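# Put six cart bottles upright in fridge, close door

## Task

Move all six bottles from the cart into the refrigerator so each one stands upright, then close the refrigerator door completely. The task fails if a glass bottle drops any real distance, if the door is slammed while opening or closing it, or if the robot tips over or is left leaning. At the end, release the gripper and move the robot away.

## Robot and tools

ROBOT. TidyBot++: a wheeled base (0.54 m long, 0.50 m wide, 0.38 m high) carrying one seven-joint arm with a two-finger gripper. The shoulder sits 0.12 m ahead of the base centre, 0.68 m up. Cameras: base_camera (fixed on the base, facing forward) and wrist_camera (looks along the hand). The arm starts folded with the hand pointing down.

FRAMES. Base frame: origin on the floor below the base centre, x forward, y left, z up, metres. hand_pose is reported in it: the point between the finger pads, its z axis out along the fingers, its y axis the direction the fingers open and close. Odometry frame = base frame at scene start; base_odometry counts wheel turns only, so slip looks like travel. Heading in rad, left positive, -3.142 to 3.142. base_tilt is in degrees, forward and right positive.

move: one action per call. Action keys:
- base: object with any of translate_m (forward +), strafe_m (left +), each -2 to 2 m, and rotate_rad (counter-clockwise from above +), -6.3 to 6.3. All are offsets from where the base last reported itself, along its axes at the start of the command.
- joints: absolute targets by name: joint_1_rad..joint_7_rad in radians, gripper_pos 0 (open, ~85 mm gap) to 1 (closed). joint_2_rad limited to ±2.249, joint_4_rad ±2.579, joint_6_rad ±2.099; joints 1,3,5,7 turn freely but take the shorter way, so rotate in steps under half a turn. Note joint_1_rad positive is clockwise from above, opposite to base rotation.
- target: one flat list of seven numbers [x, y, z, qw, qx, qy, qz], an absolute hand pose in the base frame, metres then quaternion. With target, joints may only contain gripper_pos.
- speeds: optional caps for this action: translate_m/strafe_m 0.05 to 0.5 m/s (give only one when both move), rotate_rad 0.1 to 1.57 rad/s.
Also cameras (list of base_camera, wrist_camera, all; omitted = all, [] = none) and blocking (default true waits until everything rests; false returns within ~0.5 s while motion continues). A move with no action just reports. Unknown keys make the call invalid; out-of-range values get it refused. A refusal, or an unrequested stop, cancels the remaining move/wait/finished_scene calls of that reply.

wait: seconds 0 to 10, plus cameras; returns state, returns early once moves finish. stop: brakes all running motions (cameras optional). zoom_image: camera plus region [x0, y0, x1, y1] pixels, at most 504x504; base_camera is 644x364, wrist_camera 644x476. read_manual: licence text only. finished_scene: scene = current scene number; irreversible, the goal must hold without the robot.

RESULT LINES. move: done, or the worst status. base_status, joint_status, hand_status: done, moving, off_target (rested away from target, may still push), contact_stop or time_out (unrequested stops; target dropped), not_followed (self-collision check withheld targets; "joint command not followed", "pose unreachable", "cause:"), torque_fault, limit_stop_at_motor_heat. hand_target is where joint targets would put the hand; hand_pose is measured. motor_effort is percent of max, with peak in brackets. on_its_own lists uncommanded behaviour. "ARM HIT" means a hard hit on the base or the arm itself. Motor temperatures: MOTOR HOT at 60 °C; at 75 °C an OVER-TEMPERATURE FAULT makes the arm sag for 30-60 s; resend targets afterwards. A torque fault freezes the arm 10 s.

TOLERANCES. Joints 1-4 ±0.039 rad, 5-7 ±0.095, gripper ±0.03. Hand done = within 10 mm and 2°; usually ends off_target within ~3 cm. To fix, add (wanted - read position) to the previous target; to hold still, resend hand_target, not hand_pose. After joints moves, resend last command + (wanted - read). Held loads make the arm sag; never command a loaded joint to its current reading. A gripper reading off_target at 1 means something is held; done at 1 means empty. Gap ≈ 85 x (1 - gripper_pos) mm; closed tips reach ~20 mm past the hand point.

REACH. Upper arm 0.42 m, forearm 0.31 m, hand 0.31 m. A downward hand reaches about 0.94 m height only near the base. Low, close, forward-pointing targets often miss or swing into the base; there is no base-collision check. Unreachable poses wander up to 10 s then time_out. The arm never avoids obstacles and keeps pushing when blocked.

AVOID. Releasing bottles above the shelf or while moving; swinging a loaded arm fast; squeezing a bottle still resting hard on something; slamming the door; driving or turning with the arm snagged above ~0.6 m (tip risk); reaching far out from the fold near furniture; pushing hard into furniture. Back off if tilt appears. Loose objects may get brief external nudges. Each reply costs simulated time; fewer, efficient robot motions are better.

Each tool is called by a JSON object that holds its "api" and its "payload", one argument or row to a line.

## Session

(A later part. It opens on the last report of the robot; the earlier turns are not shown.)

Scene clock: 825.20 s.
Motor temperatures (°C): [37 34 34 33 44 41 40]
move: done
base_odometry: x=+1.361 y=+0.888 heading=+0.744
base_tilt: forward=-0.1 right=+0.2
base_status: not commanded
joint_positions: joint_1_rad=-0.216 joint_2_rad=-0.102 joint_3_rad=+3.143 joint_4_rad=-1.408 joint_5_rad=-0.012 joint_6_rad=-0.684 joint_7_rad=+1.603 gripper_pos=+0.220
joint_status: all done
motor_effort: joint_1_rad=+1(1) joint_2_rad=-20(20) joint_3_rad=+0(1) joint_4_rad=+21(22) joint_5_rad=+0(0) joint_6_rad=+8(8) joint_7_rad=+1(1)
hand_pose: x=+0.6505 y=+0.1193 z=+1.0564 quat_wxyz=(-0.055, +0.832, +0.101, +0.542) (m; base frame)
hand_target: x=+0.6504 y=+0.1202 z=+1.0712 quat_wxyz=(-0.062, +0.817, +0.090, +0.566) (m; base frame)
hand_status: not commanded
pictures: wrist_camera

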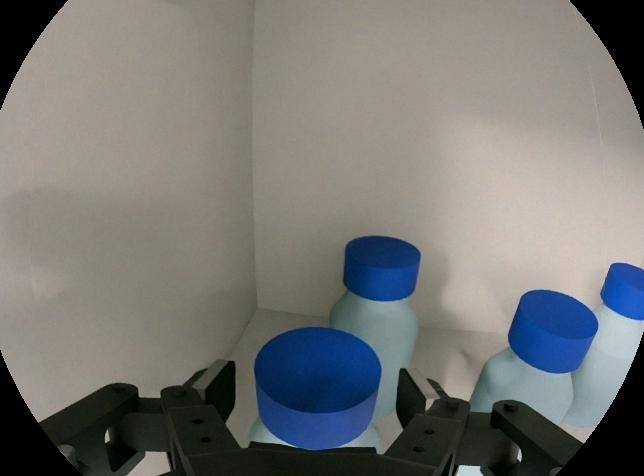

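{"api": "move", "payload": {
  "base": {"translate_m": -0.1, "strafe_m": -0.022},
  "speeds": {"translate_m": 0.2},
  "cameras": []
}}

{"api": "move", "payload": {
  "base": {"translate_m": -0.66},
  "cameras": ["wrist_camera"]
}}

{"api": "move", "payload": {
  "base": {"rotate_rad": -1.443},
  "joints": {"joint_1_rad": 0.1, "joint_2_rad": -0.12, "joint_3_rad": 3.1416, "joint_4_rad": -1.6, "joint_5_rad": 0.0, "joint_6_rad": -0.42, "joint_7_rad": 1.571, "gripper_pos": 0.2},
  "cameras": []
}}

Scene clock: 841.27 s.
Motor temperatures (°C): [37 34 34 33 44 41 40]
move: done
base_odometry: x=+1.302 y=+0.804 heading=+0.744
base_tilt: forward=-0.1 right=+0.2
base_status: done
joint_positions: joint_1_rad=-0.216 joint_2_rad=-0.114 joint_3_rad=+3.143 joint_4_rad=-1.409 joint_5_rad=-0.012 joint_6_rad=-0.684 joint_7_rad=+1.603 gripper_pos=+0.220
joint_status: not commanded
motor_effort: joint_1_rad=+1(1) joint_2_rad=-19(24) joint_3_rad=+0(1) joint_4_rad=+22(22) joint_5_rad=+0(1) joint_6_rad=+8(8) joint_7_rad=+0(1)
hand_pose: x=+0.6464 y=+0.1184 z=+1.0618 quat_wxyz=(-0.055, +0.830, +0.101, +0.546) (m; base frame)
hand_target: x=+0.6504 y=+0.1202 z=+1.0712 quat_wxyz=(-0.062, +0.817, +0.090, +0.566) (m; base frame)
hand_status: not commanded
pictures: none
No camera images: "cameras" was empty.

Scene clock: 843.60 s.
Motor temperatures (°C): [37 34 34 33 44 41 40]
move: done
base_odometry: x=+0.817 y=+0.357 heading=+0.745
base_tilt: forward=-0.1 right=+0.2
base_status: done
joint_positions: joint_1_rad=-0.216 joint_2_rad=-0.124 joint_3_rad=+3.143 joint_4_rad=-1.410 joint_5_rad=-0.012 joint_6_rad=-0.683 joint_7_rad=+1.603 gripper_pos=+0.220
joint_status: not commanded
motor_effort: joint_1_rad=+1(1) joint_2_rad=-18(23) joint_3_rad=+0(1) joint_4_rad=+21(23) joint_5_rad=+0(1) joint_6_rad=+8(8) joint_7_rad=+0(1)
hand_pose: x=+0.6425 y=+0.1175 z=+1.0668 quat_wxyz=(-0.056, +0.827, +0.101, +0.550) (m; base frame)
hand_target: x=+0.6504 y=+0.1202 z=+1.0712 quat_wxyz=(-0.062, +0.817, +0.090, +0.566) (m; base frame)
hand_status: not commanded
pictures: wrist_camera

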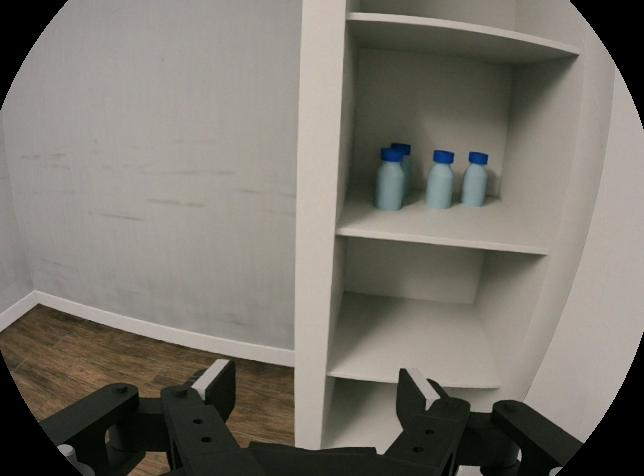

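Scene clock: 845.80 s.
Motor temperatures (°C): [37 34 34 33 44 41 40]
move: done
base_odometry: x=+0.817 y=+0.357 heading=-0.698
base_tilt: forward=-0.1 right=+0.2
base_status: done
joint_positions: joint_1_rad=+0.094 joint_2_rad=-0.121 joint_3_rad=+3.146 joint_4_rad=-1.578 joint_5_rad=-0.012 joint_6_rad=-0.490 joint_7_rad=+1.603 gripper_pos=+0.200
joint_status: all done
motor_effort: joint_1_rad=+1(4) joint_2_rad=-19(23) joint_3_rad=+0(3) joint_4_rad=+22(23) joint_5_rad=+0(2) joint_6_rad=+8(9) joint_7_rad=+1(1)
hand_pose: x=+0.6677 y=-0.0515 z=+1.0212 quat_wxyz=(+0.032, +0.826, -0.030, +0.562) (m; base frame)
hand_target: x=+0.6736 y=-0.0543 z=+1.0274 quat_wxyz=(+0.029, +0.812, -0.041, +0.581) (m; base frame)
hand_status: not commanded
pictures: none
No camera images: "cameras" was empty.

{"api": "move", "payload": {
  "base": {"translate_m": 0.506, "strafe_m": -0.052},
  "speeds": {"translate_m": 0.4},
  "cameras": ["wrist_camera"]
}}

Scene clock: 852.20 s.
Motor temperatures (°C): [37 34 34 33 44 41 40]
move: done
base_odometry: x=+1.171 y=-0.009 heading=-0.699
base_tilt: forward=-0.1 right=+0.2
base_status: done
joint_positions: joint_1_rad=+0.094 joint_2_rad=-0.117 joint_3_rad=+3.146 joint_4_rad=-1.579 joint_5_rad=-0.012 joint_6_rad=-0.486 joint_7_rad=+1.603 gripper_pos=+0.200
joint_status: not commanded
motor_effort: joint_1_rad=+1(1) joint_2_rad=-20(24) joint_3_rad=+0(1) joint_4_rad=+22(23) joint_5_rad=+0(1) joint_6_rad=+8(9) joint_7_rad=+0(1)
hand_pose: x=+0.6692 y=-0.0517 z=+1.0193 quat_wxyz=(+0.032, +0.826, -0.030, +0.561) (m; base frame)
hand_target: x=+0.6736 y=-0.0543 z=+1.0274 quat_wxyz=(+0.029, +0.812, -0.041, +0.581) (m; base frame)
hand_status: not commanded
pictures: wrist_camera

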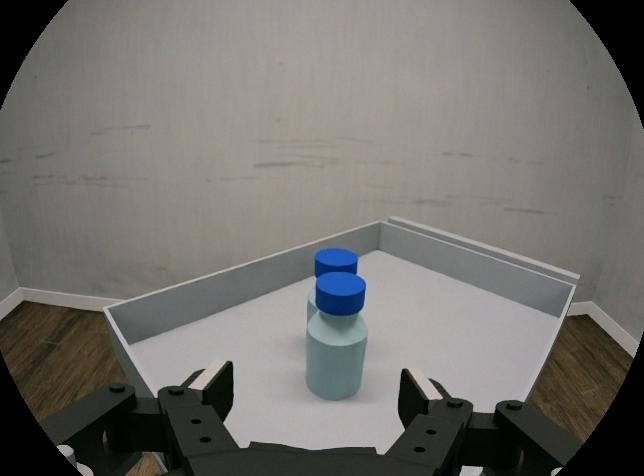

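{"api": "move", "payload": {
  "base": {"translate_m": 0.127, "strafe_m": -0.037},
  "joints": {"joint_2_rad": -0.147, "joint_4_rad": -1.84, "joint_6_rad": -0.23},
  "speeds": {"translate_m": 0.2},
  "cameras": ["wrist_camera"]
}}

Scene clock: 859.13 s.
Motor temperatures (°C): [37 34 34 33 44 41 40]
move: done
base_odometry: x=+1.245 y=-0.119 heading=-0.698
base_tilt: forward=-0.1 right=+0.2
base_status: done
joint_positions: joint_1_rad=+0.094 joint_2_rad=-0.128 joint_3_rad=+3.146 joint_4_rad=-1.819 joint_5_rad=-0.012 joint_6_rad=-0.301 joint_7_rad=+1.603 gripper_pos=+0.200
joint_status: all done
motor_effort: joint_1_rad=+1(2) joint_2_rad=-19(25) joint_3_rad=+0(1) joint_4_rad=+22(24) joint_5_rad=+0(1) joint_6_rad=+8(9) joint_7_rad=+0(1)
hand_pose: x=+0.6591 y=-0.0513 z=+0.9340 quat_wxyz=(+0.031, +0.839, -0.032, +0.543) (m; base frame)
hand_target: x=+0.6590 y=-0.0528 z=+0.9523 quat_wxyz=(+0.029, +0.819, -0.041, +0.572) (m; base frame)
hand_status: not commanded
pictures: wrist_camera

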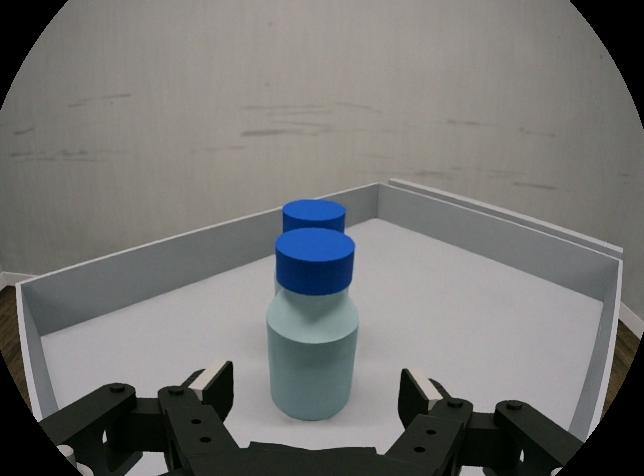

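{"api": "move", "payload": {
  "base": {"translate_m": 0.075, "strafe_m": -0.004},
  "speeds": {"translate_m": 0.1},
  "cameras": ["wrist_camera"]
}}

Scene clock: 863.23 s.
Motor temperatures (°C): [37 34 34 33 44 41 40]
move: done
base_odometry: x=+1.300 y=-0.170 heading=-0.699
base_tilt: forward=-0.1 right=+0.2
base_status: done
joint_positions: joint_1_rad=+0.094 joint_2_rad=-0.135 joint_3_rad=+3.146 joint_4_rad=-1.820 joint_5_rad=-0.012 joint_6_rad=-0.297 joint_7_rad=+1.603 gripper_pos=+0.200
joint_status: not commanded
motor_effort: joint_1_rad=+1(2) joint_2_rad=-19(23) joint_3_rad=+0(2) joint_4_rad=+22(23) joint_5_rad=+1(1) joint_6_rad=+8(9) joint_7_rad=+1(1)
hand_pose: x=+0.6576 y=-0.0511 z=+0.9387 quat_wxyz=(+0.031, +0.836, -0.032, +0.547) (m; base frame)
hand_target: x=+0.6590 y=-0.0528 z=+0.9523 quat_wxyz=(+0.029, +0.819, -0.041, +0.572) (m; base frame)
hand_status: not commanded
pictures: wrist_camera

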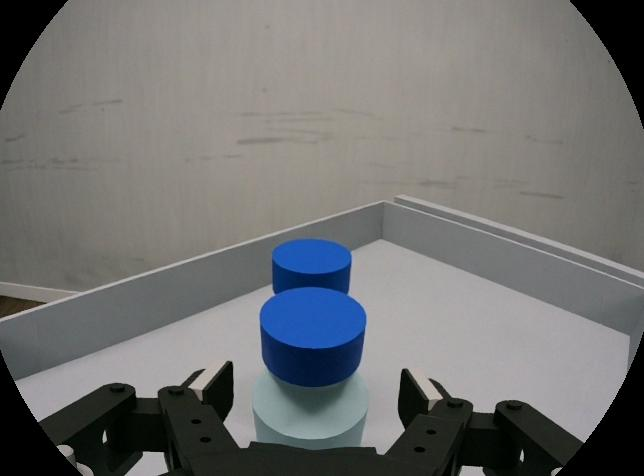

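{"api": "move", "payload": {
  "base": {"translate_m": 0.037, "strafe_m": -0.001},
  "speeds": {"translate_m": 0.08},
  "cameras": ["wrist_camera"]
}}

{"api": "move", "payload": {
  "joints": {"gripper_pos": 0.65},
  "cameras": ["wrist_camera"]
}}

Scene clock: 868.57 s.
Motor temperatures (°C): [37 34 34 33 44 41 40]
move: done
base_odometry: x=+1.327 y=-0.195 heading=-0.699
base_tilt: forward=-0.1 right=+0.2
base_status: done
joint_positions: joint_1_rad=+0.094 joint_2_rad=-0.138 joint_3_rad=+3.146 joint_4_rad=-1.820 joint_5_rad=-0.012 joint_6_rad=-0.297 joint_7_rad=+1.603 gripper_pos=+0.200
joint_status: not commanded
motor_effort: joint_1_rad=+1(1) joint_2_rad=-19(23) joint_3_rad=+0(1) joint_4_rad=+22(23) joint_5_rad=+0(1) joint_6_rad=+8(8) joint_7_rad=+0(1)
hand_pose: x=+0.6568 y=-0.0511 z=+0.9402 quat_wxyz=(+0.031, +0.835, -0.032, +0.548) (m; base frame)
hand_target: x=+0.6590 y=-0.0528 z=+0.9523 quat_wxyz=(+0.029, +0.819, -0.041, +0.572) (m; base frame)
hand_status: not commanded
pictures: wrist_camera

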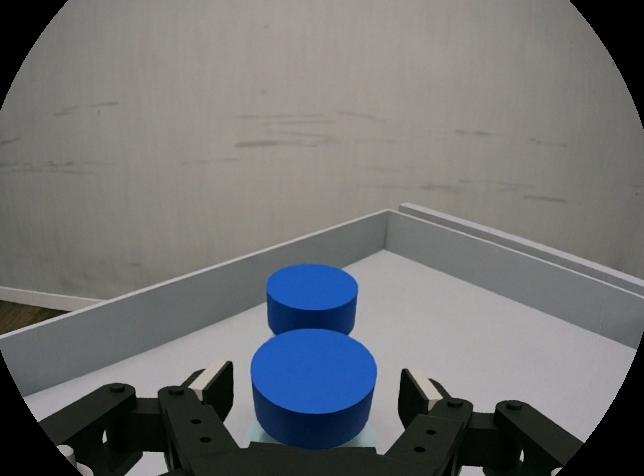

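Scene clock: 869.37 s.
Motor temperatures (°C): [37 34 34 33 44 41 40]
move: off_target
base_odometry: x=+1.327 y=-0.195 heading=-0.699
base_tilt: forward=-0.1 right=+0.2
base_status: not commanded
joint_positions: joint_1_rad=+0.094 joint_2_rad=-0.139 joint_3_rad=+3.146 joint_4_rad=-1.821 joint_5_rad=-0.012 joint_6_rad=-0.295 joint_7_rad=+1.603 gripper_pos=+0.470
joint_status: gripper_pos off_target (ended at +0.470, target +0.650)
motor_effort: joint_1_rad=+1(1) joint_2_rad=-18(19) joint_3_rad=+0(1) joint_4_rad=+21(23) joint_5_rad=+0(1) joint_6_rad=+8(9) joint_7_rad=+0(1)
hand_pose: x=+0.6569 y=-0.0511 z=+0.9407 quat_wxyz=(+0.031, +0.835, -0.032, +0.549) (m; base frame)
hand_target: x=+0.6590 y=-0.0528 z=+0.9523 quat_wxyz=(+0.029, +0.819, -0.041, +0.572) (m; base frame)
hand_status: not commanded
pictures: wrist_camera

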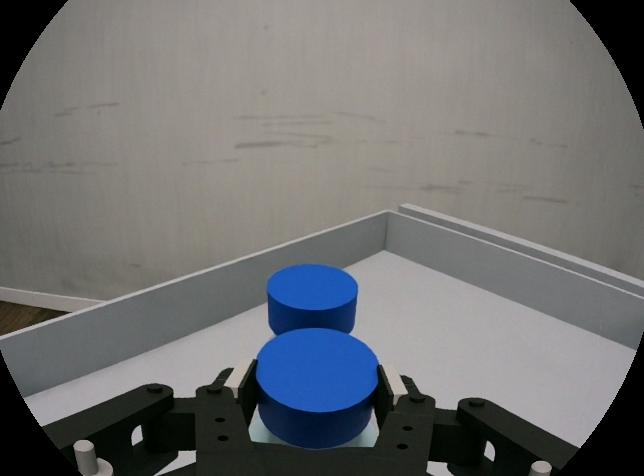

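{"api": "move", "payload": {
  "joints": {"joint_2_rad": -0.12, "joint_4_rad": -1.7, "joint_6_rad": -0.42},
  "cameras": []
}}

{"api": "move", "payload": {
  "joints": {"joint_2_rad": -0.12, "joint_4_rad": -1.2, "joint_6_rad": -0.83},
  "cameras": []
}}

{"api": "move", "payload": {
  "base": {"translate_m": -0.768, "strafe_m": 0.109},
  "speeds": {"translate_m": 0.4},
  "cameras": []
}}

{"api": "move", "payload": {
  "base": {"rotate_rad": 1.443, "strafe_m": 0.084, "translate_m": -0.01},
  "joints": {"joint_1_rad": 0.22},
  "speeds": {"rotate_rad": 0.8},
  "cameras": ["wrist_camera"]
}}

Scene clock: 879.27 s.
Motor temperatures (°C): [37 34 34 33 44 41 40]
move: done
base_odometry: x=+1.327 y=-0.195 heading=-0.699
base_tilt: forward=-0.1 right=+0.2
base_status: not commanded
joint_positions: joint_1_rad=+0.094 joint_2_rad=-0.116 joint_3_rad=+3.146 joint_4_rad=-1.731 joint_5_rad=-0.012 joint_6_rad=-0.398 joint_7_rad=+1.603 gripper_pos=+0.470
joint_status: all done
motor_effort: joint_1_rad=+1(1) joint_2_rad=-24(24) joint_3_rad=+0(1) joint_4_rad=+27(28) joint_5_rad=+0(1) joint_6_rad=+12(13) joint_7_rad=+1(1)
hand_pose: x=+0.6632 y=-0.0513 z=+0.9530 quat_wxyz=(+0.030, +0.844, -0.031, +0.534) (m; base frame)
hand_target: x=+0.6634 y=-0.0533 z=+0.9671 quat_wxyz=(+0.027, +0.840, -0.042, +0.540) (m; base frame)
hand_status: not commanded
pictures: none
No camera images: "cameras" was empty.

Scene clock: 881.23 s.
Motor temperatures (°C): [37 34 34 33 44 41 40]
move: done
base_odometry: x=+1.327 y=-0.195 heading=-0.699
base_tilt: forward=-0.1 right=+0.2
base_status: not commanded
joint_positions: joint_1_rad=+0.094 joint_2_rad=-0.115 joint_3_rad=+3.146 joint_4_rad=-1.227 joint_5_rad=-0.012 joint_6_rad=-0.795 joint_7_rad=+1.603 gripper_pos=+0.472
joint_status: all done
motor_effort: joint_1_rad=+1(1) joint_2_rad=-23(25) joint_3_rad=+0(0) joint_4_rad=+25(29) joint_5_rad=+0(1) joint_6_rad=+12(14) joint_7_rad=+0(1)
hand_pose: x=+0.6443 y=-0.0484 z=+1.1363 quat_wxyz=(+0.032, +0.815, -0.028, +0.578) (m; base frame)
hand_target: x=+0.6370 y=-0.0506 z=+1.1441 quat_wxyz=(+0.029, +0.815, -0.041, +0.577) (m; base frame)
hand_status: not commanded
pictures: none
No camera images: "cameras" was empty.

Scene clock: 884.23 s.
Motor temperatures (°C): [37 34 34 33 44 41 40]
move: done
base_odometry: x=+0.809 y=+0.383 heading=-0.699
base_tilt: forward=-0.2 right=+0.2
base_status: done
joint_positions: joint_1_rad=+0.094 joint_2_rad=-0.117 joint_3_rad=+3.146 joint_4_rad=-1.202 joint_5_rad=-0.012 joint_6_rad=-0.799 joint_7_rad=+1.603 gripper_pos=+0.650
joint_status: not commanded
on_its_own: gripper_pos moved +0.178 to your old target +0.650
motor_effort: joint_1_rad=+1(2) joint_2_rad=-18(27) joint_3_rad=+0(1) joint_4_rad=+20(27) joint_5_rad=+0(1) joint_6_rad=+8(12) joint_7_rad=+0(1)
hand_pose: x=+0.6420 y=-0.0482 z=+1.1502 quat_wxyz=(+0.033, +0.808, -0.028, +0.587) (m; base frame)
hand_target: x=+0.6370 y=-0.0506 z=+1.1441 quat_wxyz=(+0.029, +0.815, -0.041, +0.577) (m; base frame)
hand_status: not commanded
pictures: none
No camera images: "cameras" was empty.

Scene clock: 886.90 s.
Motor temperatures (°C): [37 34 34 33 44 41 40]
move: done
base_odometry: x=+0.856 y=+0.454 heading=+0.744
base_tilt: forward=-0.1 right=+0.2
base_status: done
joint_positions: joint_1_rad=+0.207 joint_2_rad=-0.117 joint_3_rad=+3.145 joint_4_rad=-1.202 joint_5_rad=-0.012 joint_6_rad=-0.799 joint_7_rad=+1.603 gripper_pos=+0.650
joint_status: all done
motor_effort: joint_1_rad=+1(3) joint_2_rad=-18(20) joint_3_rad=+0(3) joint_4_rad=+20(21) joint_5_rad=+1(1) joint_6_rad=+8(9) joint_7_rad=+0(1)
hand_pose: x=+0.6333 y=-0.1062 z=+1.1502 quat_wxyz=(+0.066, +0.806, -0.073, +0.584) (m; base frame)
hand_target: x=+0.6272 y=-0.1123 z=+1.1441 quat_wxyz=(+0.063, +0.811, -0.090, +0.574) (m; base frame)
hand_status: not commanded
pictures: wrist_camera

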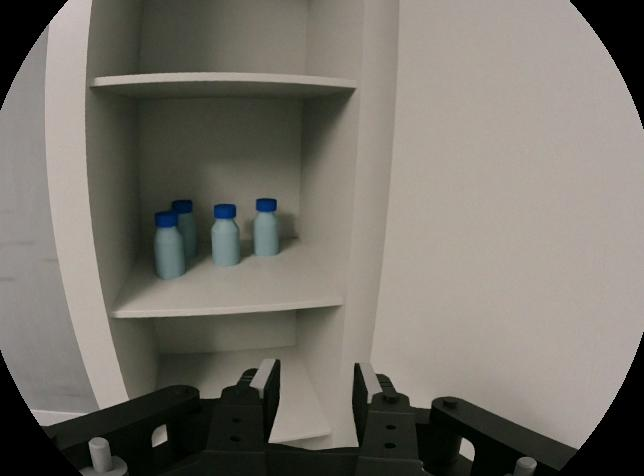

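{"api": "move", "payload": {
  "base": {"rotate_rad": -1.443},
  "joints": {"joint_1_rad": 0.0, "joint_2_rad": -0.12, "joint_4_rad": -1.6, "joint_6_rad": -0.6, "gripper_pos": 0.2},
  "cameras": ["base_camera", "wrist_camera"]
}}

Scene clock: 893.33 s.
Motor temperatures (°C): [37 34 34 33 44 41 40]
move: done
base_odometry: x=+0.856 y=+0.454 heading=-0.699
base_tilt: forward=-0.1 right=+0.2
base_status: done
joint_positions: joint_1_rad=+0.009 joint_2_rad=-0.117 joint_3_rad=+3.147 joint_4_rad=-1.579 joint_5_rad=-0.012 joint_6_rad=-0.668 joint_7_rad=+1.603 gripper_pos=+0.200
joint_status: all done
motor_effort: joint_1_rad=+1(4) joint_2_rad=-19(22) joint_3_rad=+0(3) joint_4_rad=+21(23) joint_5_rad=+0(2) joint_6_rad=+7(9) joint_7_rad=+1(1)
hand_pose: x=+0.6464 y=-0.0039 z=+0.9684 quat_wxyz=(+0.006, +0.875, +0.006, +0.484) (m; base frame)
hand_target: x=+0.6535 y=+0.0014 z=+0.9763 quat_wxyz=(+0.000, +0.862, +0.000, +0.506) (m; base frame)
hand_status: not commanded
pictures: base_camera, wrist_camera

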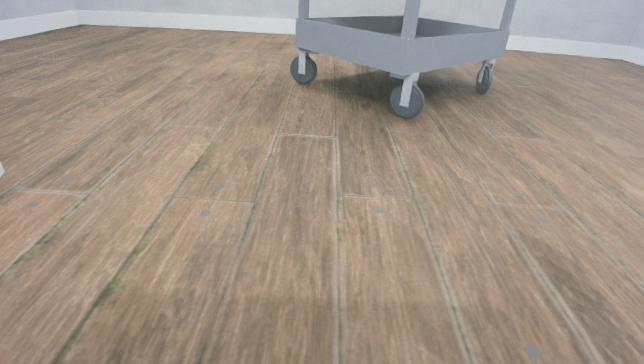

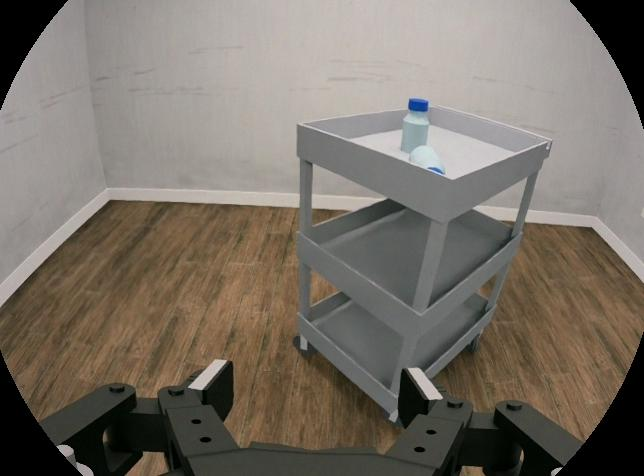

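{"api": "zoom_image", "payload": {
  "camera": "wrist_camera",
  "region": [290, 80, 560, 230]
}}

Scaled by 1.867.

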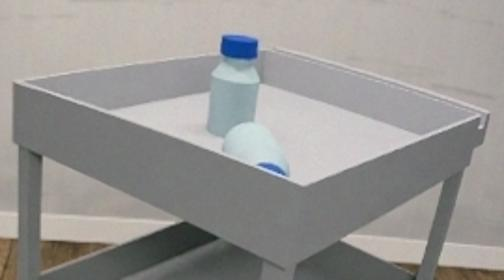

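{"api": "move", "payload": {
  "base": {"translate_m": 0.447, "strafe_m": -0.153},
  "joints": {"joint_2_rad": -0.2, "joint_4_rad": -1.3, "joint_6_rad": -1.2},
  "cameras": ["wrist_camera"]
}}

Scene clock: 913.40 s.
Motor temperatures (°C): [37 34 34 33 44 41 40]
move: done
base_odometry: x=+1.099 y=+0.049 heading=-0.699
base_tilt: forward=-0.1 right=+0.2
base_status: done
joint_positions: joint_1_rad=+0.009 joint_2_rad=-0.190 joint_3_rad=+3.147 joint_4_rad=-1.303 joint_5_rad=-0.012 joint_6_rad=-1.139 joint_7_rad=+1.603 gripper_pos=+0.200
joint_status: all done
motor_effort: joint_1_rad=+1(2) joint_2_rad=-14(20) joint_3_rad=+0(1) joint_4_rad=+19(23) joint_5_rad=+0(1) joint_6_rad=+7(8) joint_7_rad=+0(1)
hand_pose: x=+0.5636 y=-0.0018 z=+1.0381 quat_wxyz=(+0.004, +0.903, +0.008, +0.430) (m; base frame)
hand_target: x=+0.5477 y=+0.0014 z=+1.0293 quat_wxyz=(+0.000, +0.913, +0.000, +0.408) (m; base frame)
hand_status: not commanded
pictures: wrist_camera

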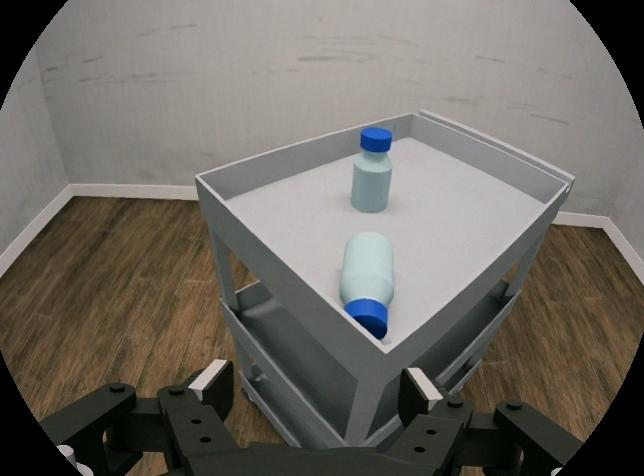

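{"api": "move", "payload": {
  "base": {"translate_m": 0.193, "strafe_m": -0.095},
  "joints": {"joint_2_rad": -0.12, "joint_4_rad": -1.7, "joint_6_rad": -0.35},
  "cameras": ["wrist_camera"]
}}

Scene clock: 961.63 s.
Motor temperatures (°C): [37 34 34 33 44 41 40]
move: done
base_odometry: x=+1.186 y=-0.148 heading=-0.699
base_tilt: forward=-0.1 right=+0.2
base_status: done
joint_positions: joint_1_rad=+0.009 joint_2_rad=-0.119 joint_3_rad=+3.147 joint_4_rad=-1.681 joint_5_rad=-0.012 joint_6_rad=-0.422 joint_7_rad=+1.603 gripper_pos=+0.200
joint_status: all done
motor_effort: joint_1_rad=+1(1) joint_2_rad=-20(24) joint_3_rad=+0(2) joint_4_rad=+22(24) joint_5_rad=+0(1) joint_6_rad=+8(9) joint_7_rad=+1(1)
hand_pose: x=+0.6685 y=-0.0049 z=+0.9774 quat_wxyz=(+0.008, +0.837, +0.005, +0.547) (m; base frame)
hand_target: x=+0.6744 y=+0.0014 z=+0.9872 quat_wxyz=(+0.000, +0.822, +0.000, +0.569) (m; base frame)
hand_status: not commanded
pictures: wrist_camera

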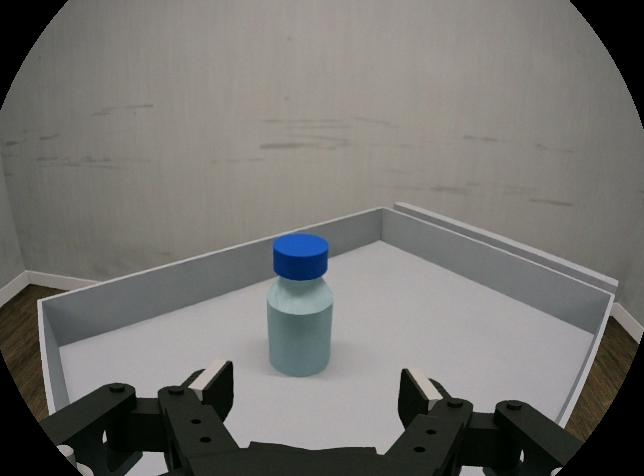

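{"api": "move", "payload": {
  "base": {"translate_m": 0.1, "strafe_m": 0.014},
  "joints": {"joint_2_rad": -0.147, "joint_4_rad": -1.84, "joint_6_rad": -0.23},
  "speeds": {"translate_m": 0.2},
  "cameras": ["wrist_camera"]
}}

Scene clock: 966.43 s.
Motor temperatures (°C): [37 34 34 33 44 41 40]
move: done
base_odometry: x=+1.272 y=-0.202 heading=-0.699
base_tilt: forward=-0.1 right=+0.2
base_status: done
joint_positions: joint_1_rad=+0.009 joint_2_rad=-0.129 joint_3_rad=+3.147 joint_4_rad=-1.821 joint_5_rad=-0.012 joint_6_rad=-0.301 joint_7_rad=+1.603 gripper_pos=+0.200
joint_status: all done
motor_effort: joint_1_rad=+1(2) joint_2_rad=-19(23) joint_3_rad=+0(1) joint_4_rad=+22(24) joint_5_rad=+0(1) joint_6_rad=+8(9) joint_7_rad=+1(1)
hand_pose: x=+0.6609 y=-0.0052 z=+0.9333 quat_wxyz=(+0.008, +0.840, +0.004, +0.543) (m; base frame)
hand_target: x=+0.6616 y=+0.0014 z=+0.9523 quat_wxyz=(+0.000, +0.820, +0.000, +0.572) (m; base frame)
hand_status: not commanded
pictures: wrist_camera

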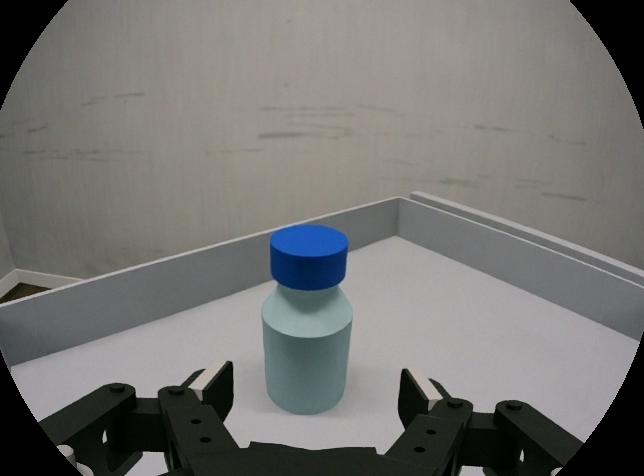

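{"api": "move", "payload": {
  "base": {"translate_m": 0.077, "strafe_m": 0.007},
  "speeds": {"translate_m": 0.1},
  "cameras": ["wrist_camera"]
}}

Scene clock: 973.43 s.
Motor temperatures (°C): [37 34 34 33 44 41 40]
move: done
base_odometry: x=+1.335 y=-0.246 heading=-0.699
base_tilt: forward=-0.1 right=+0.2
base_status: done
joint_positions: joint_1_rad=+0.009 joint_2_rad=-0.135 joint_3_rad=+3.147 joint_4_rad=-1.821 joint_5_rad=-0.012 joint_6_rad=-0.297 joint_7_rad=+1.603 gripper_pos=+0.200
joint_status: not commanded
motor_effort: joint_1_rad=+1(2) joint_2_rad=-19(22) joint_3_rad=+0(1) joint_4_rad=+22(23) joint_5_rad=+0(1) joint_6_rad=+8(8) joint_7_rad=+0(1)
hand_pose: x=+0.6597 y=-0.0052 z=+0.9378 quat_wxyz=(+0.008, +0.837, +0.004, +0.547) (m; base frame)
hand_target: x=+0.6616 y=+0.0014 z=+0.9523 quat_wxyz=(+0.000, +0.820, +0.000, +0.572) (m; base frame)
hand_status: not commanded
pictures: wrist_camera

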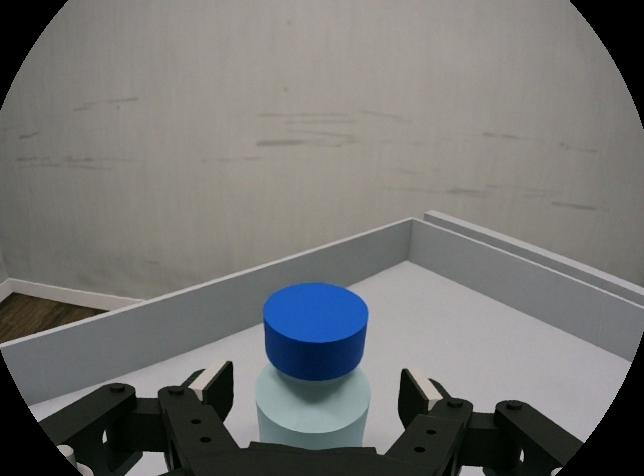

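{"api": "move", "payload": {
  "base": {"translate_m": 0.043, "strafe_m": 0.001},
  "joints": {"joint_4_rad": -1.855, "joint_6_rad": -0.21},
  "speeds": {"translate_m": 0.08},
  "cameras": ["wrist_camera"]
}}

{"api": "move", "payload": {
  "joints": {"gripper_pos": 0.75},
  "cameras": ["wrist_camera"]
}}

Scene clock: 981.00 s.
Motor temperatures (°C): [37 34 34 33 44 41 40]
move: done
base_odometry: x=+1.369 y=-0.273 heading=-0.699
base_tilt: forward=-0.1 right=+0.2
base_status: done
joint_positions: joint_1_rad=+0.009 joint_2_rad=-0.139 joint_3_rad=+3.147 joint_4_rad=-1.836 joint_5_rad=-0.012 joint_6_rad=-0.275 joint_7_rad=+1.603 gripper_pos=+0.200
joint_status: all done
motor_effort: joint_1_rad=+1(1) joint_2_rad=-19(22) joint_3_rad=+0(1) joint_4_rad=+22(23) joint_5_rad=+0(1) joint_6_rad=+8(9) joint_7_rad=+1(1)
hand_pose: x=+0.6593 y=-0.0053 z=+0.9370 quat_wxyz=(+0.008, +0.834, +0.004, +0.552) (m; base frame)
hand_target: x=+0.6615 y=+0.0014 z=+0.9491 quat_wxyz=(+0.000, +0.819, +0.000, +0.574) (m; base frame)
hand_status: not commanded
pictures: wrist_camera

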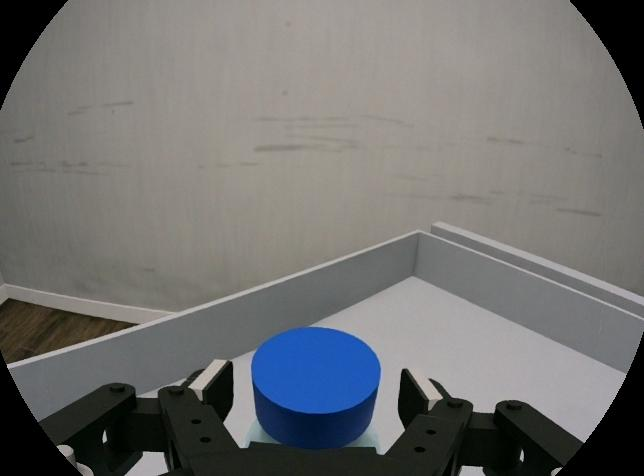

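Scene clock: 981.83 s.
Motor temperatures (°C): [37 34 34 33 44 41 40]
move: off_target
base_odometry: x=+1.369 y=-0.273 heading=-0.699
base_tilt: forward=-0.1 right=+0.2
base_status: not commanded
joint_positions: joint_1_rad=+0.009 joint_2_rad=-0.139 joint_3_rad=+3.147 joint_4_rad=-1.836 joint_5_rad=-0.012 joint_6_rad=-0.274 joint_7_rad=+1.603 gripper_pos=+0.456
joint_status: gripper_pos off_target (ended at +0.456, target +0.750)
motor_effort: joint_1_rad=+1(1) joint_2_rad=-18(19) joint_3_rad=+0(1) joint_4_rad=+22(24) joint_5_rad=-1(1) joint_6_rad=+8(9) joint_7_rad=+0(1)
hand_pose: x=+0.6594 y=-0.0053 z=+0.9375 quat_wxyz=(+0.008, +0.834, +0.004, +0.552) (m; base frame)
hand_target: x=+0.6615 y=+0.0014 z=+0.9491 quat_wxyz=(+0.000, +0.819, +0.000, +0.574) (m; base frame)
hand_status: not commanded
pictures: wrist_camera

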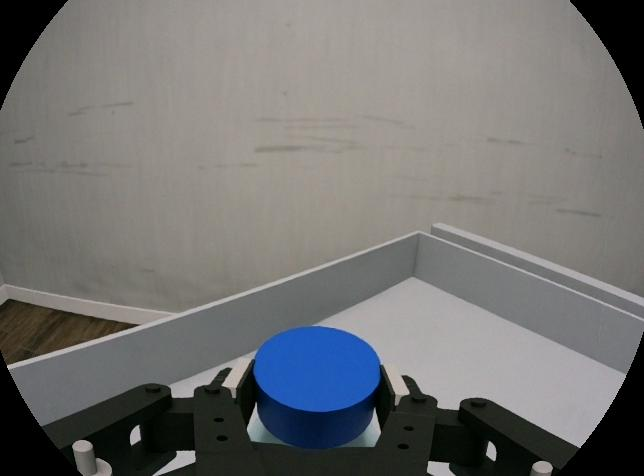

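{"api": "move", "payload": {
  "joints": {"joint_2_rad": -0.12, "joint_4_rad": -1.7, "joint_6_rad": -0.42},
  "cameras": []
}}

{"api": "move", "payload": {
  "joints": {"joint_2_rad": -0.12, "joint_4_rad": -1.2, "joint_6_rad": -0.83},
  "cameras": []
}}

{"api": "move", "payload": {
  "base": {"translate_m": -0.85, "strafe_m": 0.142},
  "speeds": {"translate_m": 0.35},
  "cameras": ["wrist_camera"]
}}

Scene clock: 987.37 s.
Motor temperatures (°C): [37 34 34 33 44 41 40]
move: done
base_odometry: x=+1.369 y=-0.273 heading=-0.699
base_tilt: forward=-0.1 right=+0.2
base_status: not commanded
joint_positions: joint_1_rad=+0.009 joint_2_rad=-0.114 joint_3_rad=+3.147 joint_4_rad=-1.727 joint_5_rad=-0.012 joint_6_rad=-0.390 joint_7_rad=+1.603 gripper_pos=+0.456
joint_status: all done
motor_effort: joint_1_rad=+1(1) joint_2_rad=-24(25) joint_3_rad=+0(1) joint_4_rad=+27(28) joint_5_rad=+1(1) joint_6_rad=+11(12) joint_7_rad=+1(1)
hand_pose: x=+0.6678 y=-0.0050 z=+0.9561 quat_wxyz=(+0.008, +0.842, +0.004, +0.539) (m; base frame)
hand_target: x=+0.6660 y=+0.0014 z=+0.9671 quat_wxyz=(+0.000, +0.841, +0.000, +0.540) (m; base frame)
hand_status: not commanded
pictures: none
No camera images: "cameras" was empty.

Scene clock: 989.37 s.
Motor temperatures (°C): [37 34 34 33 44 41 40]
move: done
base_odometry: x=+1.369 y=-0.273 heading=-0.699
base_tilt: forward=-0.1 right=+0.2
base_status: not commanded
joint_positions: joint_1_rad=+0.009 joint_2_rad=-0.113 joint_3_rad=+3.147 joint_4_rad=-1.228 joint_5_rad=-0.012 joint_6_rad=-0.796 joint_7_rad=+1.603 gripper_pos=+0.456
joint_status: all done
motor_effort: joint_1_rad=+1(1) joint_2_rad=-23(26) joint_3_rad=+0(1) joint_4_rad=+25(29) joint_5_rad=+0(1) joint_6_rad=+12(13) joint_7_rad=+0(1)
hand_pose: x=+0.6475 y=-0.0036 z=+1.1344 quat_wxyz=(+0.007, +0.817, +0.007, +0.577) (m; base frame)
hand_target: x=+0.6394 y=+0.0014 z=+1.1441 quat_wxyz=(+0.000, +0.816, +0.000, +0.578) (m; base frame)
hand_status: not commanded
pictures: none
No camera images: "cameras" was empty.

Scene clock: 992.77 s.
Motor temperatures (°C): [37 34 34 33 44 41 40]
move: done
base_odometry: x=+0.809 y=+0.382 heading=-0.698
base_tilt: forward=-0.1 right=+0.2
base_status: done
joint_positions: joint_1_rad=+0.009 joint_2_rad=-0.099 joint_3_rad=+3.147 joint_4_rad=-1.226 joint_5_rad=-0.012 joint_6_rad=-0.803 joint_7_rad=+1.603 gripper_pos=+0.456
joint_status: not commanded
motor_effort: joint_1_rad=+1(2) joint_2_rad=-23(28) joint_3_rad=+0(2) joint_4_rad=+25(27) joint_5_rad=+0(1) joint_6_rad=+12(13) joint_7_rad=+0(1)
hand_pose: x=+0.6526 y=-0.0036 z=+1.1263 quat_wxyz=(+0.007, +0.822, +0.007, +0.570) (m; base frame)
hand_target: x=+0.6394 y=+0.0014 z=+1.1441 quat_wxyz=(+0.000, +0.816, +0.000, +0.578) (m; base frame)
hand_status: not commanded
pictures: wrist_camera

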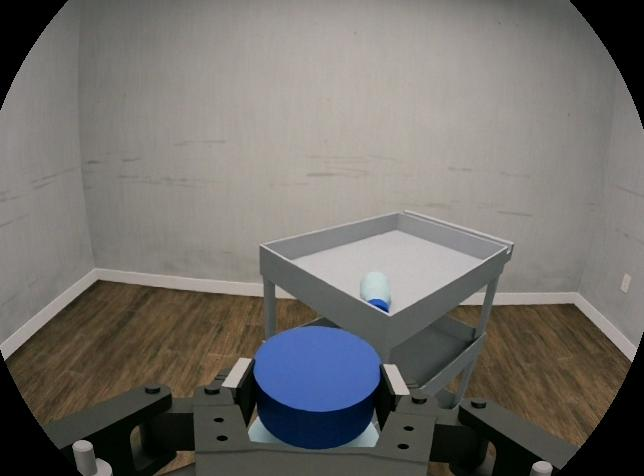

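{"api": "move", "payload": {
  "base": {"rotate_rad": 1.442, "strafe_m": 0.084, "translate_m": 0.0},
  "joints": {"joint_1_rad": 0.22},
  "speeds": {"rotate_rad": 0.8},
  "cameras": ["wrist_camera"]
}}

{"api": "move", "payload": {
  "base": {"translate_m": 0.3},
  "joints": {"joint_2_rad": -0.13},
  "speeds": {"translate_m": 0.25},
  "cameras": ["wrist_camera"]
}}

Scene clock: 1010.63 s.
Motor temperatures (°C): [37 34 34 33 43 41 40]
move: done
base_odometry: x=+0.863 y=+0.447 heading=+0.744
base_tilt: forward=-0.1 right=+0.2
base_status: done
joint_positions: joint_1_rad=+0.215 joint_2_rad=-0.099 joint_3_rad=+3.142 joint_4_rad=-1.226 joint_5_rad=-0.011 joint_6_rad=-0.803 joint_7_rad=+1.603 gripper_pos=+0.456
joint_status: all done
motor_effort: joint_1_rad=+1(4) joint_2_rad=-23(25) joint_3_rad=+0(5) joint_4_rad=+25(26) joint_5_rad=+0(3) joint_6_rad=+12(12) joint_7_rad=+1(1)
hand_pose: x=+0.6411 y=-0.1102 z=+1.1263 quat_wxyz=(+0.065, +0.818, -0.076, +0.566) (m; base frame)
hand_target: x=+0.6272 y=-0.1122 z=+1.1441 quat_wxyz=(+0.063, +0.811, -0.090, +0.574) (m; base frame)
hand_status: not commanded
pictures: wrist_camera

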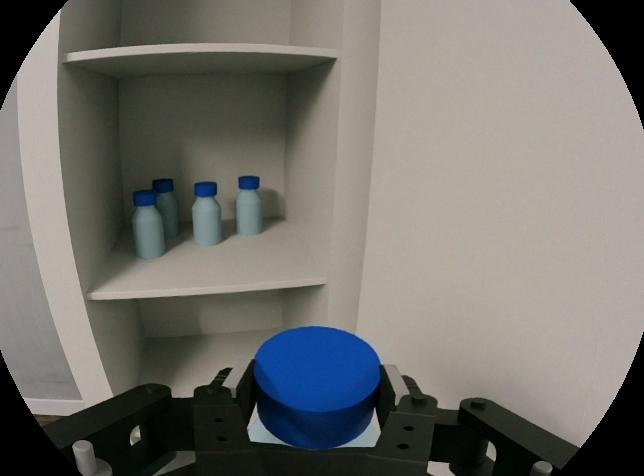

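Scene clock: 1012.57 s.
Motor temperatures (°C): [37 34 34 33 43 41 40]
move: done
base_odometry: x=+1.084 y=+0.650 heading=+0.744
base_tilt: forward=-0.1 right=+0.2
base_status: done
joint_positions: joint_1_rad=+0.215 joint_2_rad=-0.102 joint_3_rad=+3.142 joint_4_rad=-1.224 joint_5_rad=-0.011 joint_6_rad=-0.805 joint_7_rad=+1.603 gripper_pos=+0.456
joint_status: all done
motor_effort: joint_1_rad=+1(1) joint_2_rad=-23(28) joint_3_rad=+0(1) joint_4_rad=+26(27) joint_5_rad=+0(1) joint_6_rad=+12(13) joint_7_rad=+0(1)
hand_pose: x=+0.6399 y=-0.1100 z=+1.1283 quat_wxyz=(+0.065, +0.818, -0.076, +0.567) (m; base frame)
hand_target: x=+0.6226 y=-0.1112 z=+1.1493 quat_wxyz=(+0.064, +0.809, -0.089, +0.578) (m; base frame)
hand_status: not commanded
pictures: wrist_camera

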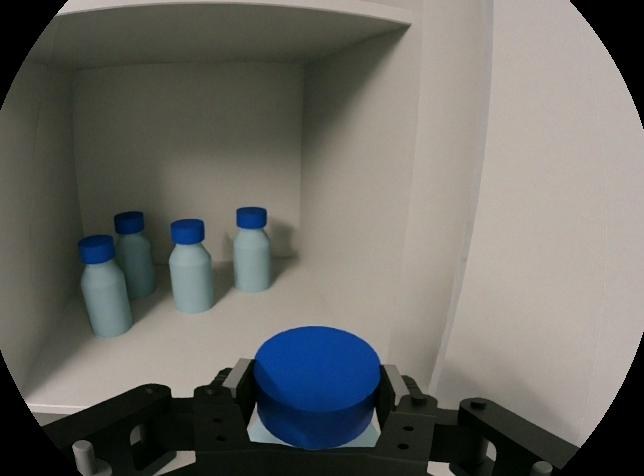

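{"api": "move", "payload": {
  "base": {"translate_m": 0.36, "strafe_m": 0.012},
  "speeds": {"translate_m": 0.2},
  "cameras": ["wrist_camera"]
}}

Scene clock: 1018.50 s.
Motor temperatures (°C): [37 34 34 33 43 41 40]
move: done
base_odometry: x=+1.341 y=+0.903 heading=+0.744
base_tilt: forward=-0.1 right=+0.2
base_status: done
joint_positions: joint_1_rad=+0.215 joint_2_rad=-0.102 joint_3_rad=+3.142 joint_4_rad=-1.223 joint_5_rad=-0.011 joint_6_rad=-0.806 joint_7_rad=+1.603 gripper_pos=+0.456
joint_status: not commanded
motor_effort: joint_1_rad=+1(1) joint_2_rad=-23(28) joint_3_rad=+0(1) joint_4_rad=+25(27) joint_5_rad=+0(1) joint_6_rad=+12(13) joint_7_rad=+0(1)
hand_pose: x=+0.6397 y=-0.1099 z=+1.1283 quat_wxyz=(+0.065, +0.818, -0.076, +0.567) (m; base frame)
hand_target: x=+0.6226 y=-0.1112 z=+1.1493 quat_wxyz=(+0.064, +0.809, -0.089, +0.578) (m; base frame)
hand_status: not commanded
pictures: wrist_camera

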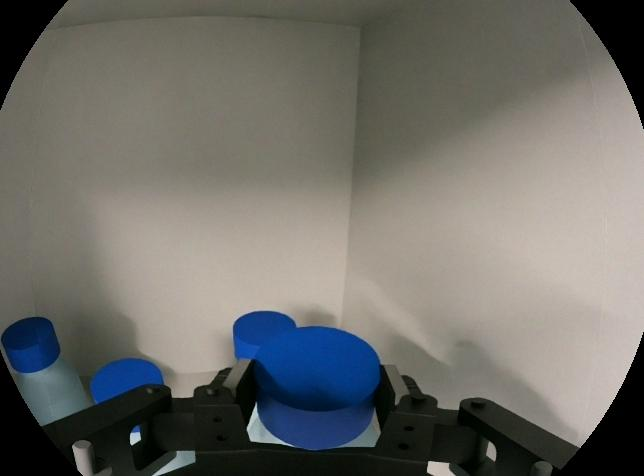

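{"api": "move", "payload": {
  "joints": {"joint_2_rad": -0.12, "joint_4_rad": -1.37, "joint_6_rad": -0.67},
  "cameras": []
}}

{"api": "move", "payload": {
  "joints": {"joint_4_rad": -1.40, "joint_6_rad": -0.645},
  "cameras": []
}}

{"api": "move", "payload": {
  "joints": {"joint_4_rad": -1.43, "joint_6_rad": -0.62},
  "cameras": ["wrist_camera"]
}}

Scene clock: 1027.87 s.
Motor temperatures (°C): [37 34 34 33 43 41 40]
move: done
base_odometry: x=+1.341 y=+0.903 heading=+0.744
base_tilt: forward=-0.1 right=+0.2
base_status: not commanded
joint_positions: joint_1_rad=+0.215 joint_2_rad=-0.100 joint_3_rad=+3.142 joint_4_rad=-1.370 joint_5_rad=-0.011 joint_6_rad=-0.756 joint_7_rad=+1.603 gripper_pos=+0.456
joint_status: all done
motor_effort: joint_1_rad=+0(1) joint_2_rad=-25(26) joint_3_rad=+0(1) joint_4_rad=+26(27) joint_5_rad=+0(1) joint_6_rad=+11(13) joint_7_rad=+1(1)
hand_pose: x=+0.6451 y=-0.1112 z=+1.0571 quat_wxyz=(+0.060, +0.845, -0.079, +0.526) (m; base frame)
hand_target: x=+0.6467 y=-0.1166 z=+1.0921 quat_wxyz=(+0.063, +0.814, -0.090, +0.570) (m; base frame)
hand_status: not commanded
pictures: none
No camera images: "cameras" was empty.

Scene clock: 1028.50 s.
Motor temperatures (°C): [37 34 34 33 43 41 40]
move: done
base_odometry: x=+1.341 y=+0.903 heading=+0.744
base_tilt: forward=-0.1 right=+0.2
base_status: not commanded
joint_positions: joint_1_rad=+0.215 joint_2_rad=-0.101 joint_3_rad=+3.142 joint_4_rad=-1.389 joint_5_rad=-0.011 joint_6_rad=-0.722 joint_7_rad=+1.603 gripper_pos=+0.456
joint_status: all done
motor_effort: joint_1_rad=+1(1) joint_2_rad=-22(24) joint_3_rad=+0(1) joint_4_rad=+24(25) joint_5_rad=+0(1) joint_6_rad=+10(11) joint_7_rad=+1(1)
hand_pose: x=+0.6487 y=-0.1121 z=+1.0557 quat_wxyz=(+0.061, +0.840, -0.078, +0.533) (m; base frame)
hand_target: x=+0.6490 y=-0.1171 z=+1.0817 quat_wxyz=(+0.063, +0.816, -0.090, +0.568) (m; base frame)
hand_status: not commanded
pictures: none
No camera images: "cameras" was empty.

Scene clock: 1029.13 s.
Motor temperatures (°C): [37 34 34 33 43 41 40]
move: done
base_odometry: x=+1.341 y=+0.903 heading=+0.744
base_tilt: forward=-0.1 right=+0.2
base_status: not commanded
joint_positions: joint_1_rad=+0.215 joint_2_rad=-0.103 joint_3_rad=+3.142 joint_4_rad=-1.409 joint_5_rad=-0.011 joint_6_rad=-0.688 joint_7_rad=+1.603 gripper_pos=+0.456
joint_status: all done
motor_effort: joint_1_rad=+1(1) joint_2_rad=-20(22) joint_3_rad=+0(1) joint_4_rad=+22(24) joint_5_rad=+1(1) joint_6_rad=+8(10) joint_7_rad=+1(1)
hand_pose: x=+0.6511 y=-0.1127 z=+1.0548 quat_wxyz=(+0.062, +0.836, -0.078, +0.539) (m; base frame)
hand_target: x=+0.6510 y=-0.1176 z=+1.0712 quat_wxyz=(+0.063, +0.817, -0.090, +0.566) (m; base frame)
hand_status: not commanded
pictures: wrist_camera

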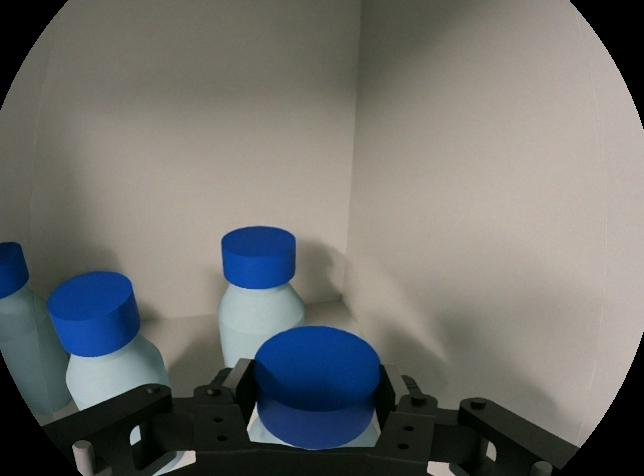

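{"api": "move", "payload": {
  "joints": {"joint_4_rad": -1.445, "joint_6_rad": -0.605},
  "cameras": []
}}

{"api": "move", "payload": {
  "joints": {"gripper_pos": 0.41},
  "cameras": []
}}

{"api": "move", "payload": {
  "joints": {"gripper_pos": 0.22},
  "cameras": ["wrist_camera"]
}}

Scene clock: 1034.97 s.
Motor temperatures (°C): [37 34 34 33 43 41 40]
move: done
base_odometry: x=+1.341 y=+0.903 heading=+0.744
base_tilt: forward=-0.1 right=+0.2
base_status: not commanded
joint_positions: joint_1_rad=+0.215 joint_2_rad=-0.105 joint_3_rad=+3.142 joint_4_rad=-1.421 joint_5_rad=-0.011 joint_6_rad=-0.669 joint_7_rad=+1.603 gripper_pos=+0.456
joint_status: all done
motor_effort: joint_1_rad=+1(1) joint_2_rad=-19(19) joint_3_rad=+0(1) joint_4_rad=+21(22) joint_5_rad=+0(1) joint_6_rad=+8(9) joint_7_rad=+1(1)
hand_pose: x=+0.6522 y=-0.1130 z=+1.0544 quat_wxyz=(+0.062, +0.834, -0.078, +0.543) (m; base frame)
hand_target: x=+0.6521 y=-0.1178 z=+1.0666 quat_wxyz=(+0.063, +0.817, -0.090, +0.566) (m; base frame)
hand_status: not commanded
pictures: none
No camera images: "cameras" was empty.

Scene clock: 1035.70 s.
Motor temperatures (°C): [37 34 34 33 43 41 40]
move: done
base_odometry: x=+1.341 y=+0.903 heading=+0.744
base_tilt: forward=-0.1 right=+0.2
base_status: not commanded
joint_positions: joint_1_rad=+0.215 joint_2_rad=-0.105 joint_3_rad=+3.142 joint_4_rad=-1.422 joint_5_rad=-0.011 joint_6_rad=-0.669 joint_7_rad=+1.603 gripper_pos=+0.410
joint_status: all done
motor_effort: joint_1_rad=+0(1) joint_2_rad=-19(20) joint_3_rad=+0(1) joint_4_rad=+21(23) joint_5_rad=+0(1) joint_6_rad=+8(9) joint_7_rad=+1(1)
hand_pose: x=+0.6522 y=-0.1130 z=+1.0536 quat_wxyz=(+0.062, +0.834, -0.078, +0.543) (m; base frame)
hand_target: x=+0.6521 y=-0.1178 z=+1.0666 quat_wxyz=(+0.063, +0.817, -0.090, +0.566) (m; base frame)
hand_status: not commanded
pictures: none
No camera images: "cameras" was empty.

Scene clock: 1036.30 s.
Motor temperatures (°C): [37 34 34 33 43 41 40]
move: done
base_odometry: x=+1.341 y=+0.903 heading=+0.744
base_tilt: forward=-0.1 right=+0.2
base_status: not commanded
joint_positions: joint_1_rad=+0.215 joint_2_rad=-0.105 joint_3_rad=+3.142 joint_4_rad=-1.423 joint_5_rad=-0.011 joint_6_rad=-0.669 joint_7_rad=+1.603 gripper_pos=+0.220
joint_status: all done
motor_effort: joint_1_rad=+1(1) joint_2_rad=-20(20) joint_3_rad=+0(1) joint_4_rad=+21(22) joint_5_rad=+1(1) joint_6_rad=+8(8) joint_7_rad=+0(1)
hand_pose: x=+0.6522 y=-0.1130 z=+1.0534 quat_wxyz=(+0.062, +0.834, -0.078, +0.543) (m; base frame)
hand_target: x=+0.6521 y=-0.1178 z=+1.0666 quat_wxyz=(+0.063, +0.817, -0.090, +0.566) (m; base frame)
hand_status: not commanded
pictures: wrist_camera

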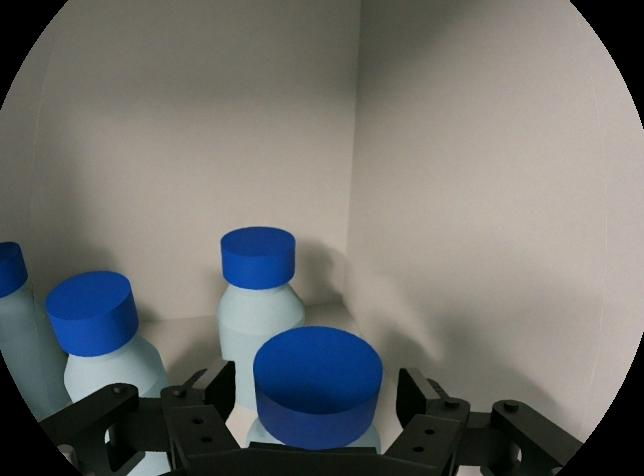

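{"api": "move", "payload": {
  "base": {"translate_m": -0.1, "strafe_m": 0.022},
  "speeds": {"translate_m": 0.2},
  "cameras": []
}}

{"api": "move", "payload": {
  "base": {"translate_m": -0.64},
  "cameras": ["wrist_camera"]
}}

{"api": "move", "payload": {
  "base": {"rotate_rad": -1.527},
  "joints": {"joint_1_rad": 0.0, "joint_2_rad": -0.2, "joint_3_rad": 3.1416, "joint_4_rad": -1.3, "joint_5_rad": 0.0, "joint_6_rad": -1.2, "joint_7_rad": 1.571, "gripper_pos": 0.0},
  "cameras": []
}}

Scene clock: 1136.03 s.
Motor temperatures (°C): [37 34 34 33 43 41 40]
move: done
base_odometry: x=+1.252 y=+0.851 heading=+0.744
base_tilt: forward=-0.2 right=+0.2
base_status: done
joint_positions: joint_1_rad=+0.215 joint_2_rad=-0.115 joint_3_rad=+3.142 joint_4_rad=-1.424 joint_5_rad=-0.011 joint_6_rad=-0.668 joint_7_rad=+1.603 gripper_pos=+0.220
joint_status: not commanded
motor_effort: joint_1_rad=+1(2) joint_2_rad=-19(25) joint_3_rad=+0(2) joint_4_rad=+22(22) joint_5_rad=+1(1) joint_6_rad=+8(8) joint_7_rad=+1(1)
hand_pose: x=+0.6485 y=-0.1122 z=+1.0579 quat_wxyz=(+0.063, +0.832, -0.078, +0.546) (m; base frame)
hand_target: x=+0.6521 y=-0.1178 z=+1.0666 quat_wxyz=(+0.063, +0.817, -0.090, +0.566) (m; base frame)
hand_status: not commanded
pictures: none
No camera images: "cameras" was empty.

Scene clock: 1138.33 s.
Motor temperatures (°C): [37 34 34 33 43 41 40]
move: done
base_odometry: x=+0.781 y=+0.418 heading=+0.744
base_tilt: forward=-0.1 right=+0.2
base_status: done
joint_positions: joint_1_rad=+0.215 joint_2_rad=-0.125 joint_3_rad=+3.142 joint_4_rad=-1.426 joint_5_rad=-0.011 joint_6_rad=-0.668 joint_7_rad=+1.603 gripper_pos=+0.220
joint_status: not commanded
motor_effort: joint_1_rad=+1(2) joint_2_rad=-19(24) joint_3_rad=+0(2) joint_4_rad=+21(23) joint_5_rad=+0(1) joint_6_rad=+8(9) joint_7_rad=+1(1)
hand_pose: x=+0.6449 y=-0.1114 z=+1.0625 quat_wxyz=(+0.063, +0.829, -0.078, +0.550) (m; base frame)
hand_target: x=+0.6521 y=-0.1178 z=+1.0666 quat_wxyz=(+0.063, +0.817, -0.090, +0.566) (m; base frame)
hand_status: not commanded
pictures: wrist_camera

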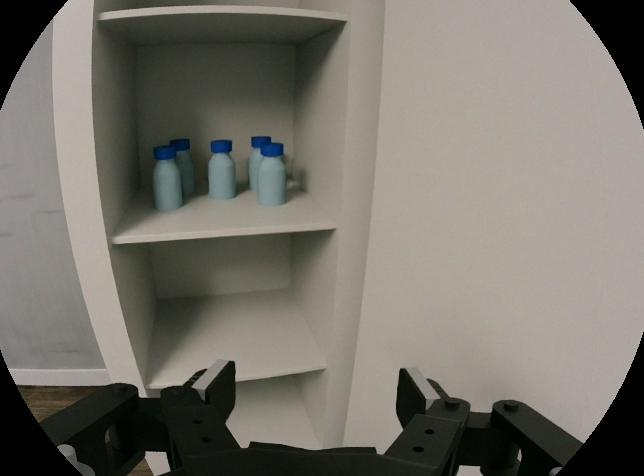

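Scene clock: 1140.60 s.
Motor temperatures (°C): [37 34 34 33 43 41 40]
move: done
base_odometry: x=+0.781 y=+0.418 heading=-0.783
base_tilt: forward=-0.1 right=+0.2
base_status: done
joint_positions: joint_1_rad=+0.011 joint_2_rad=-0.173 joint_3_rad=+3.143 joint_4_rad=-1.305 joint_5_rad=-0.011 joint_6_rad=-1.138 joint_7_rad=+1.603 gripper_pos=+0.000
joint_status: all done
motor_effort: joint_1_rad=+1(3) joint_2_rad=-15(21) joint_3_rad=+0(3) joint_4_rad=+20(22) joint_5_rad=-1(2) joint_6_rad=+7(9) joint_7_rad=+1(2)
hand_pose: x=+0.5692 y=-0.0015 z=+1.0294 quat_wxyz=(+0.004, +0.907, +0.009, +0.422) (m; base frame)
hand_target: x=+0.5477 y=+0.0014 z=+1.0294 quat_wxyz=(+0.000, +0.913, +0.000, +0.408) (m; base frame)
hand_status: not commanded
pictures: none
No camera images: "cameras" was empty.

{"api": "move", "payload": {
  "base": {"translate_m": 0.52, "strafe_m": -0.034},
  "speeds": {"translate_m": 0.4},
  "cameras": ["wrist_camera"]
}}

Scene clock: 1146.40 s.
Motor temperatures (°C): [37 34 34 33 43 41 40]
move: done
base_odometry: x=+1.126 y=+0.027 heading=-0.783
base_tilt: forward=-0.1 right=+0.2
base_status: done
joint_positions: joint_1_rad=+0.011 joint_2_rad=-0.192 joint_3_rad=+3.143 joint_4_rad=-1.304 joint_5_rad=-0.011 joint_6_rad=-1.143 joint_7_rad=+1.603 gripper_pos=+0.000
joint_status: not commanded
motor_effort: joint_1_rad=+1(1) joint_2_rad=-15(19) joint_3_rad=+0(1) joint_4_rad=+20(21) joint_5_rad=+1(1) joint_6_rad=+7(7) joint_7_rad=+0(1)
hand_pose: x=+0.5618 y=-0.0014 z=+1.0374 quat_wxyz=(+0.004, +0.903, +0.009, +0.429) (m; base frame)
hand_target: x=+0.5477 y=+0.0014 z=+1.0294 quat_wxyz=(+0.000, +0.913, +0.000, +0.408) (m; base frame)
hand_status: not commanded
pictures: wrist_camera

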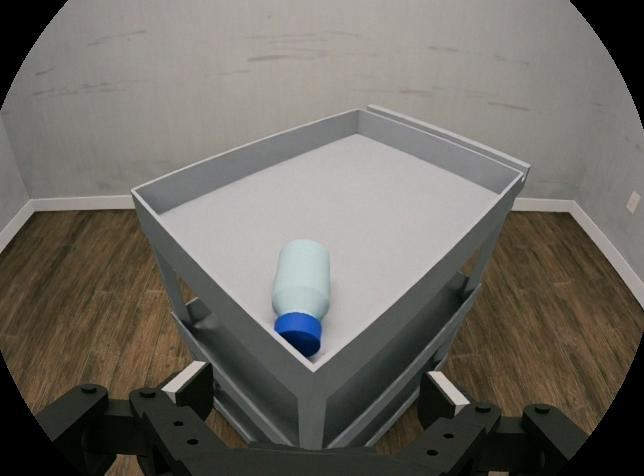

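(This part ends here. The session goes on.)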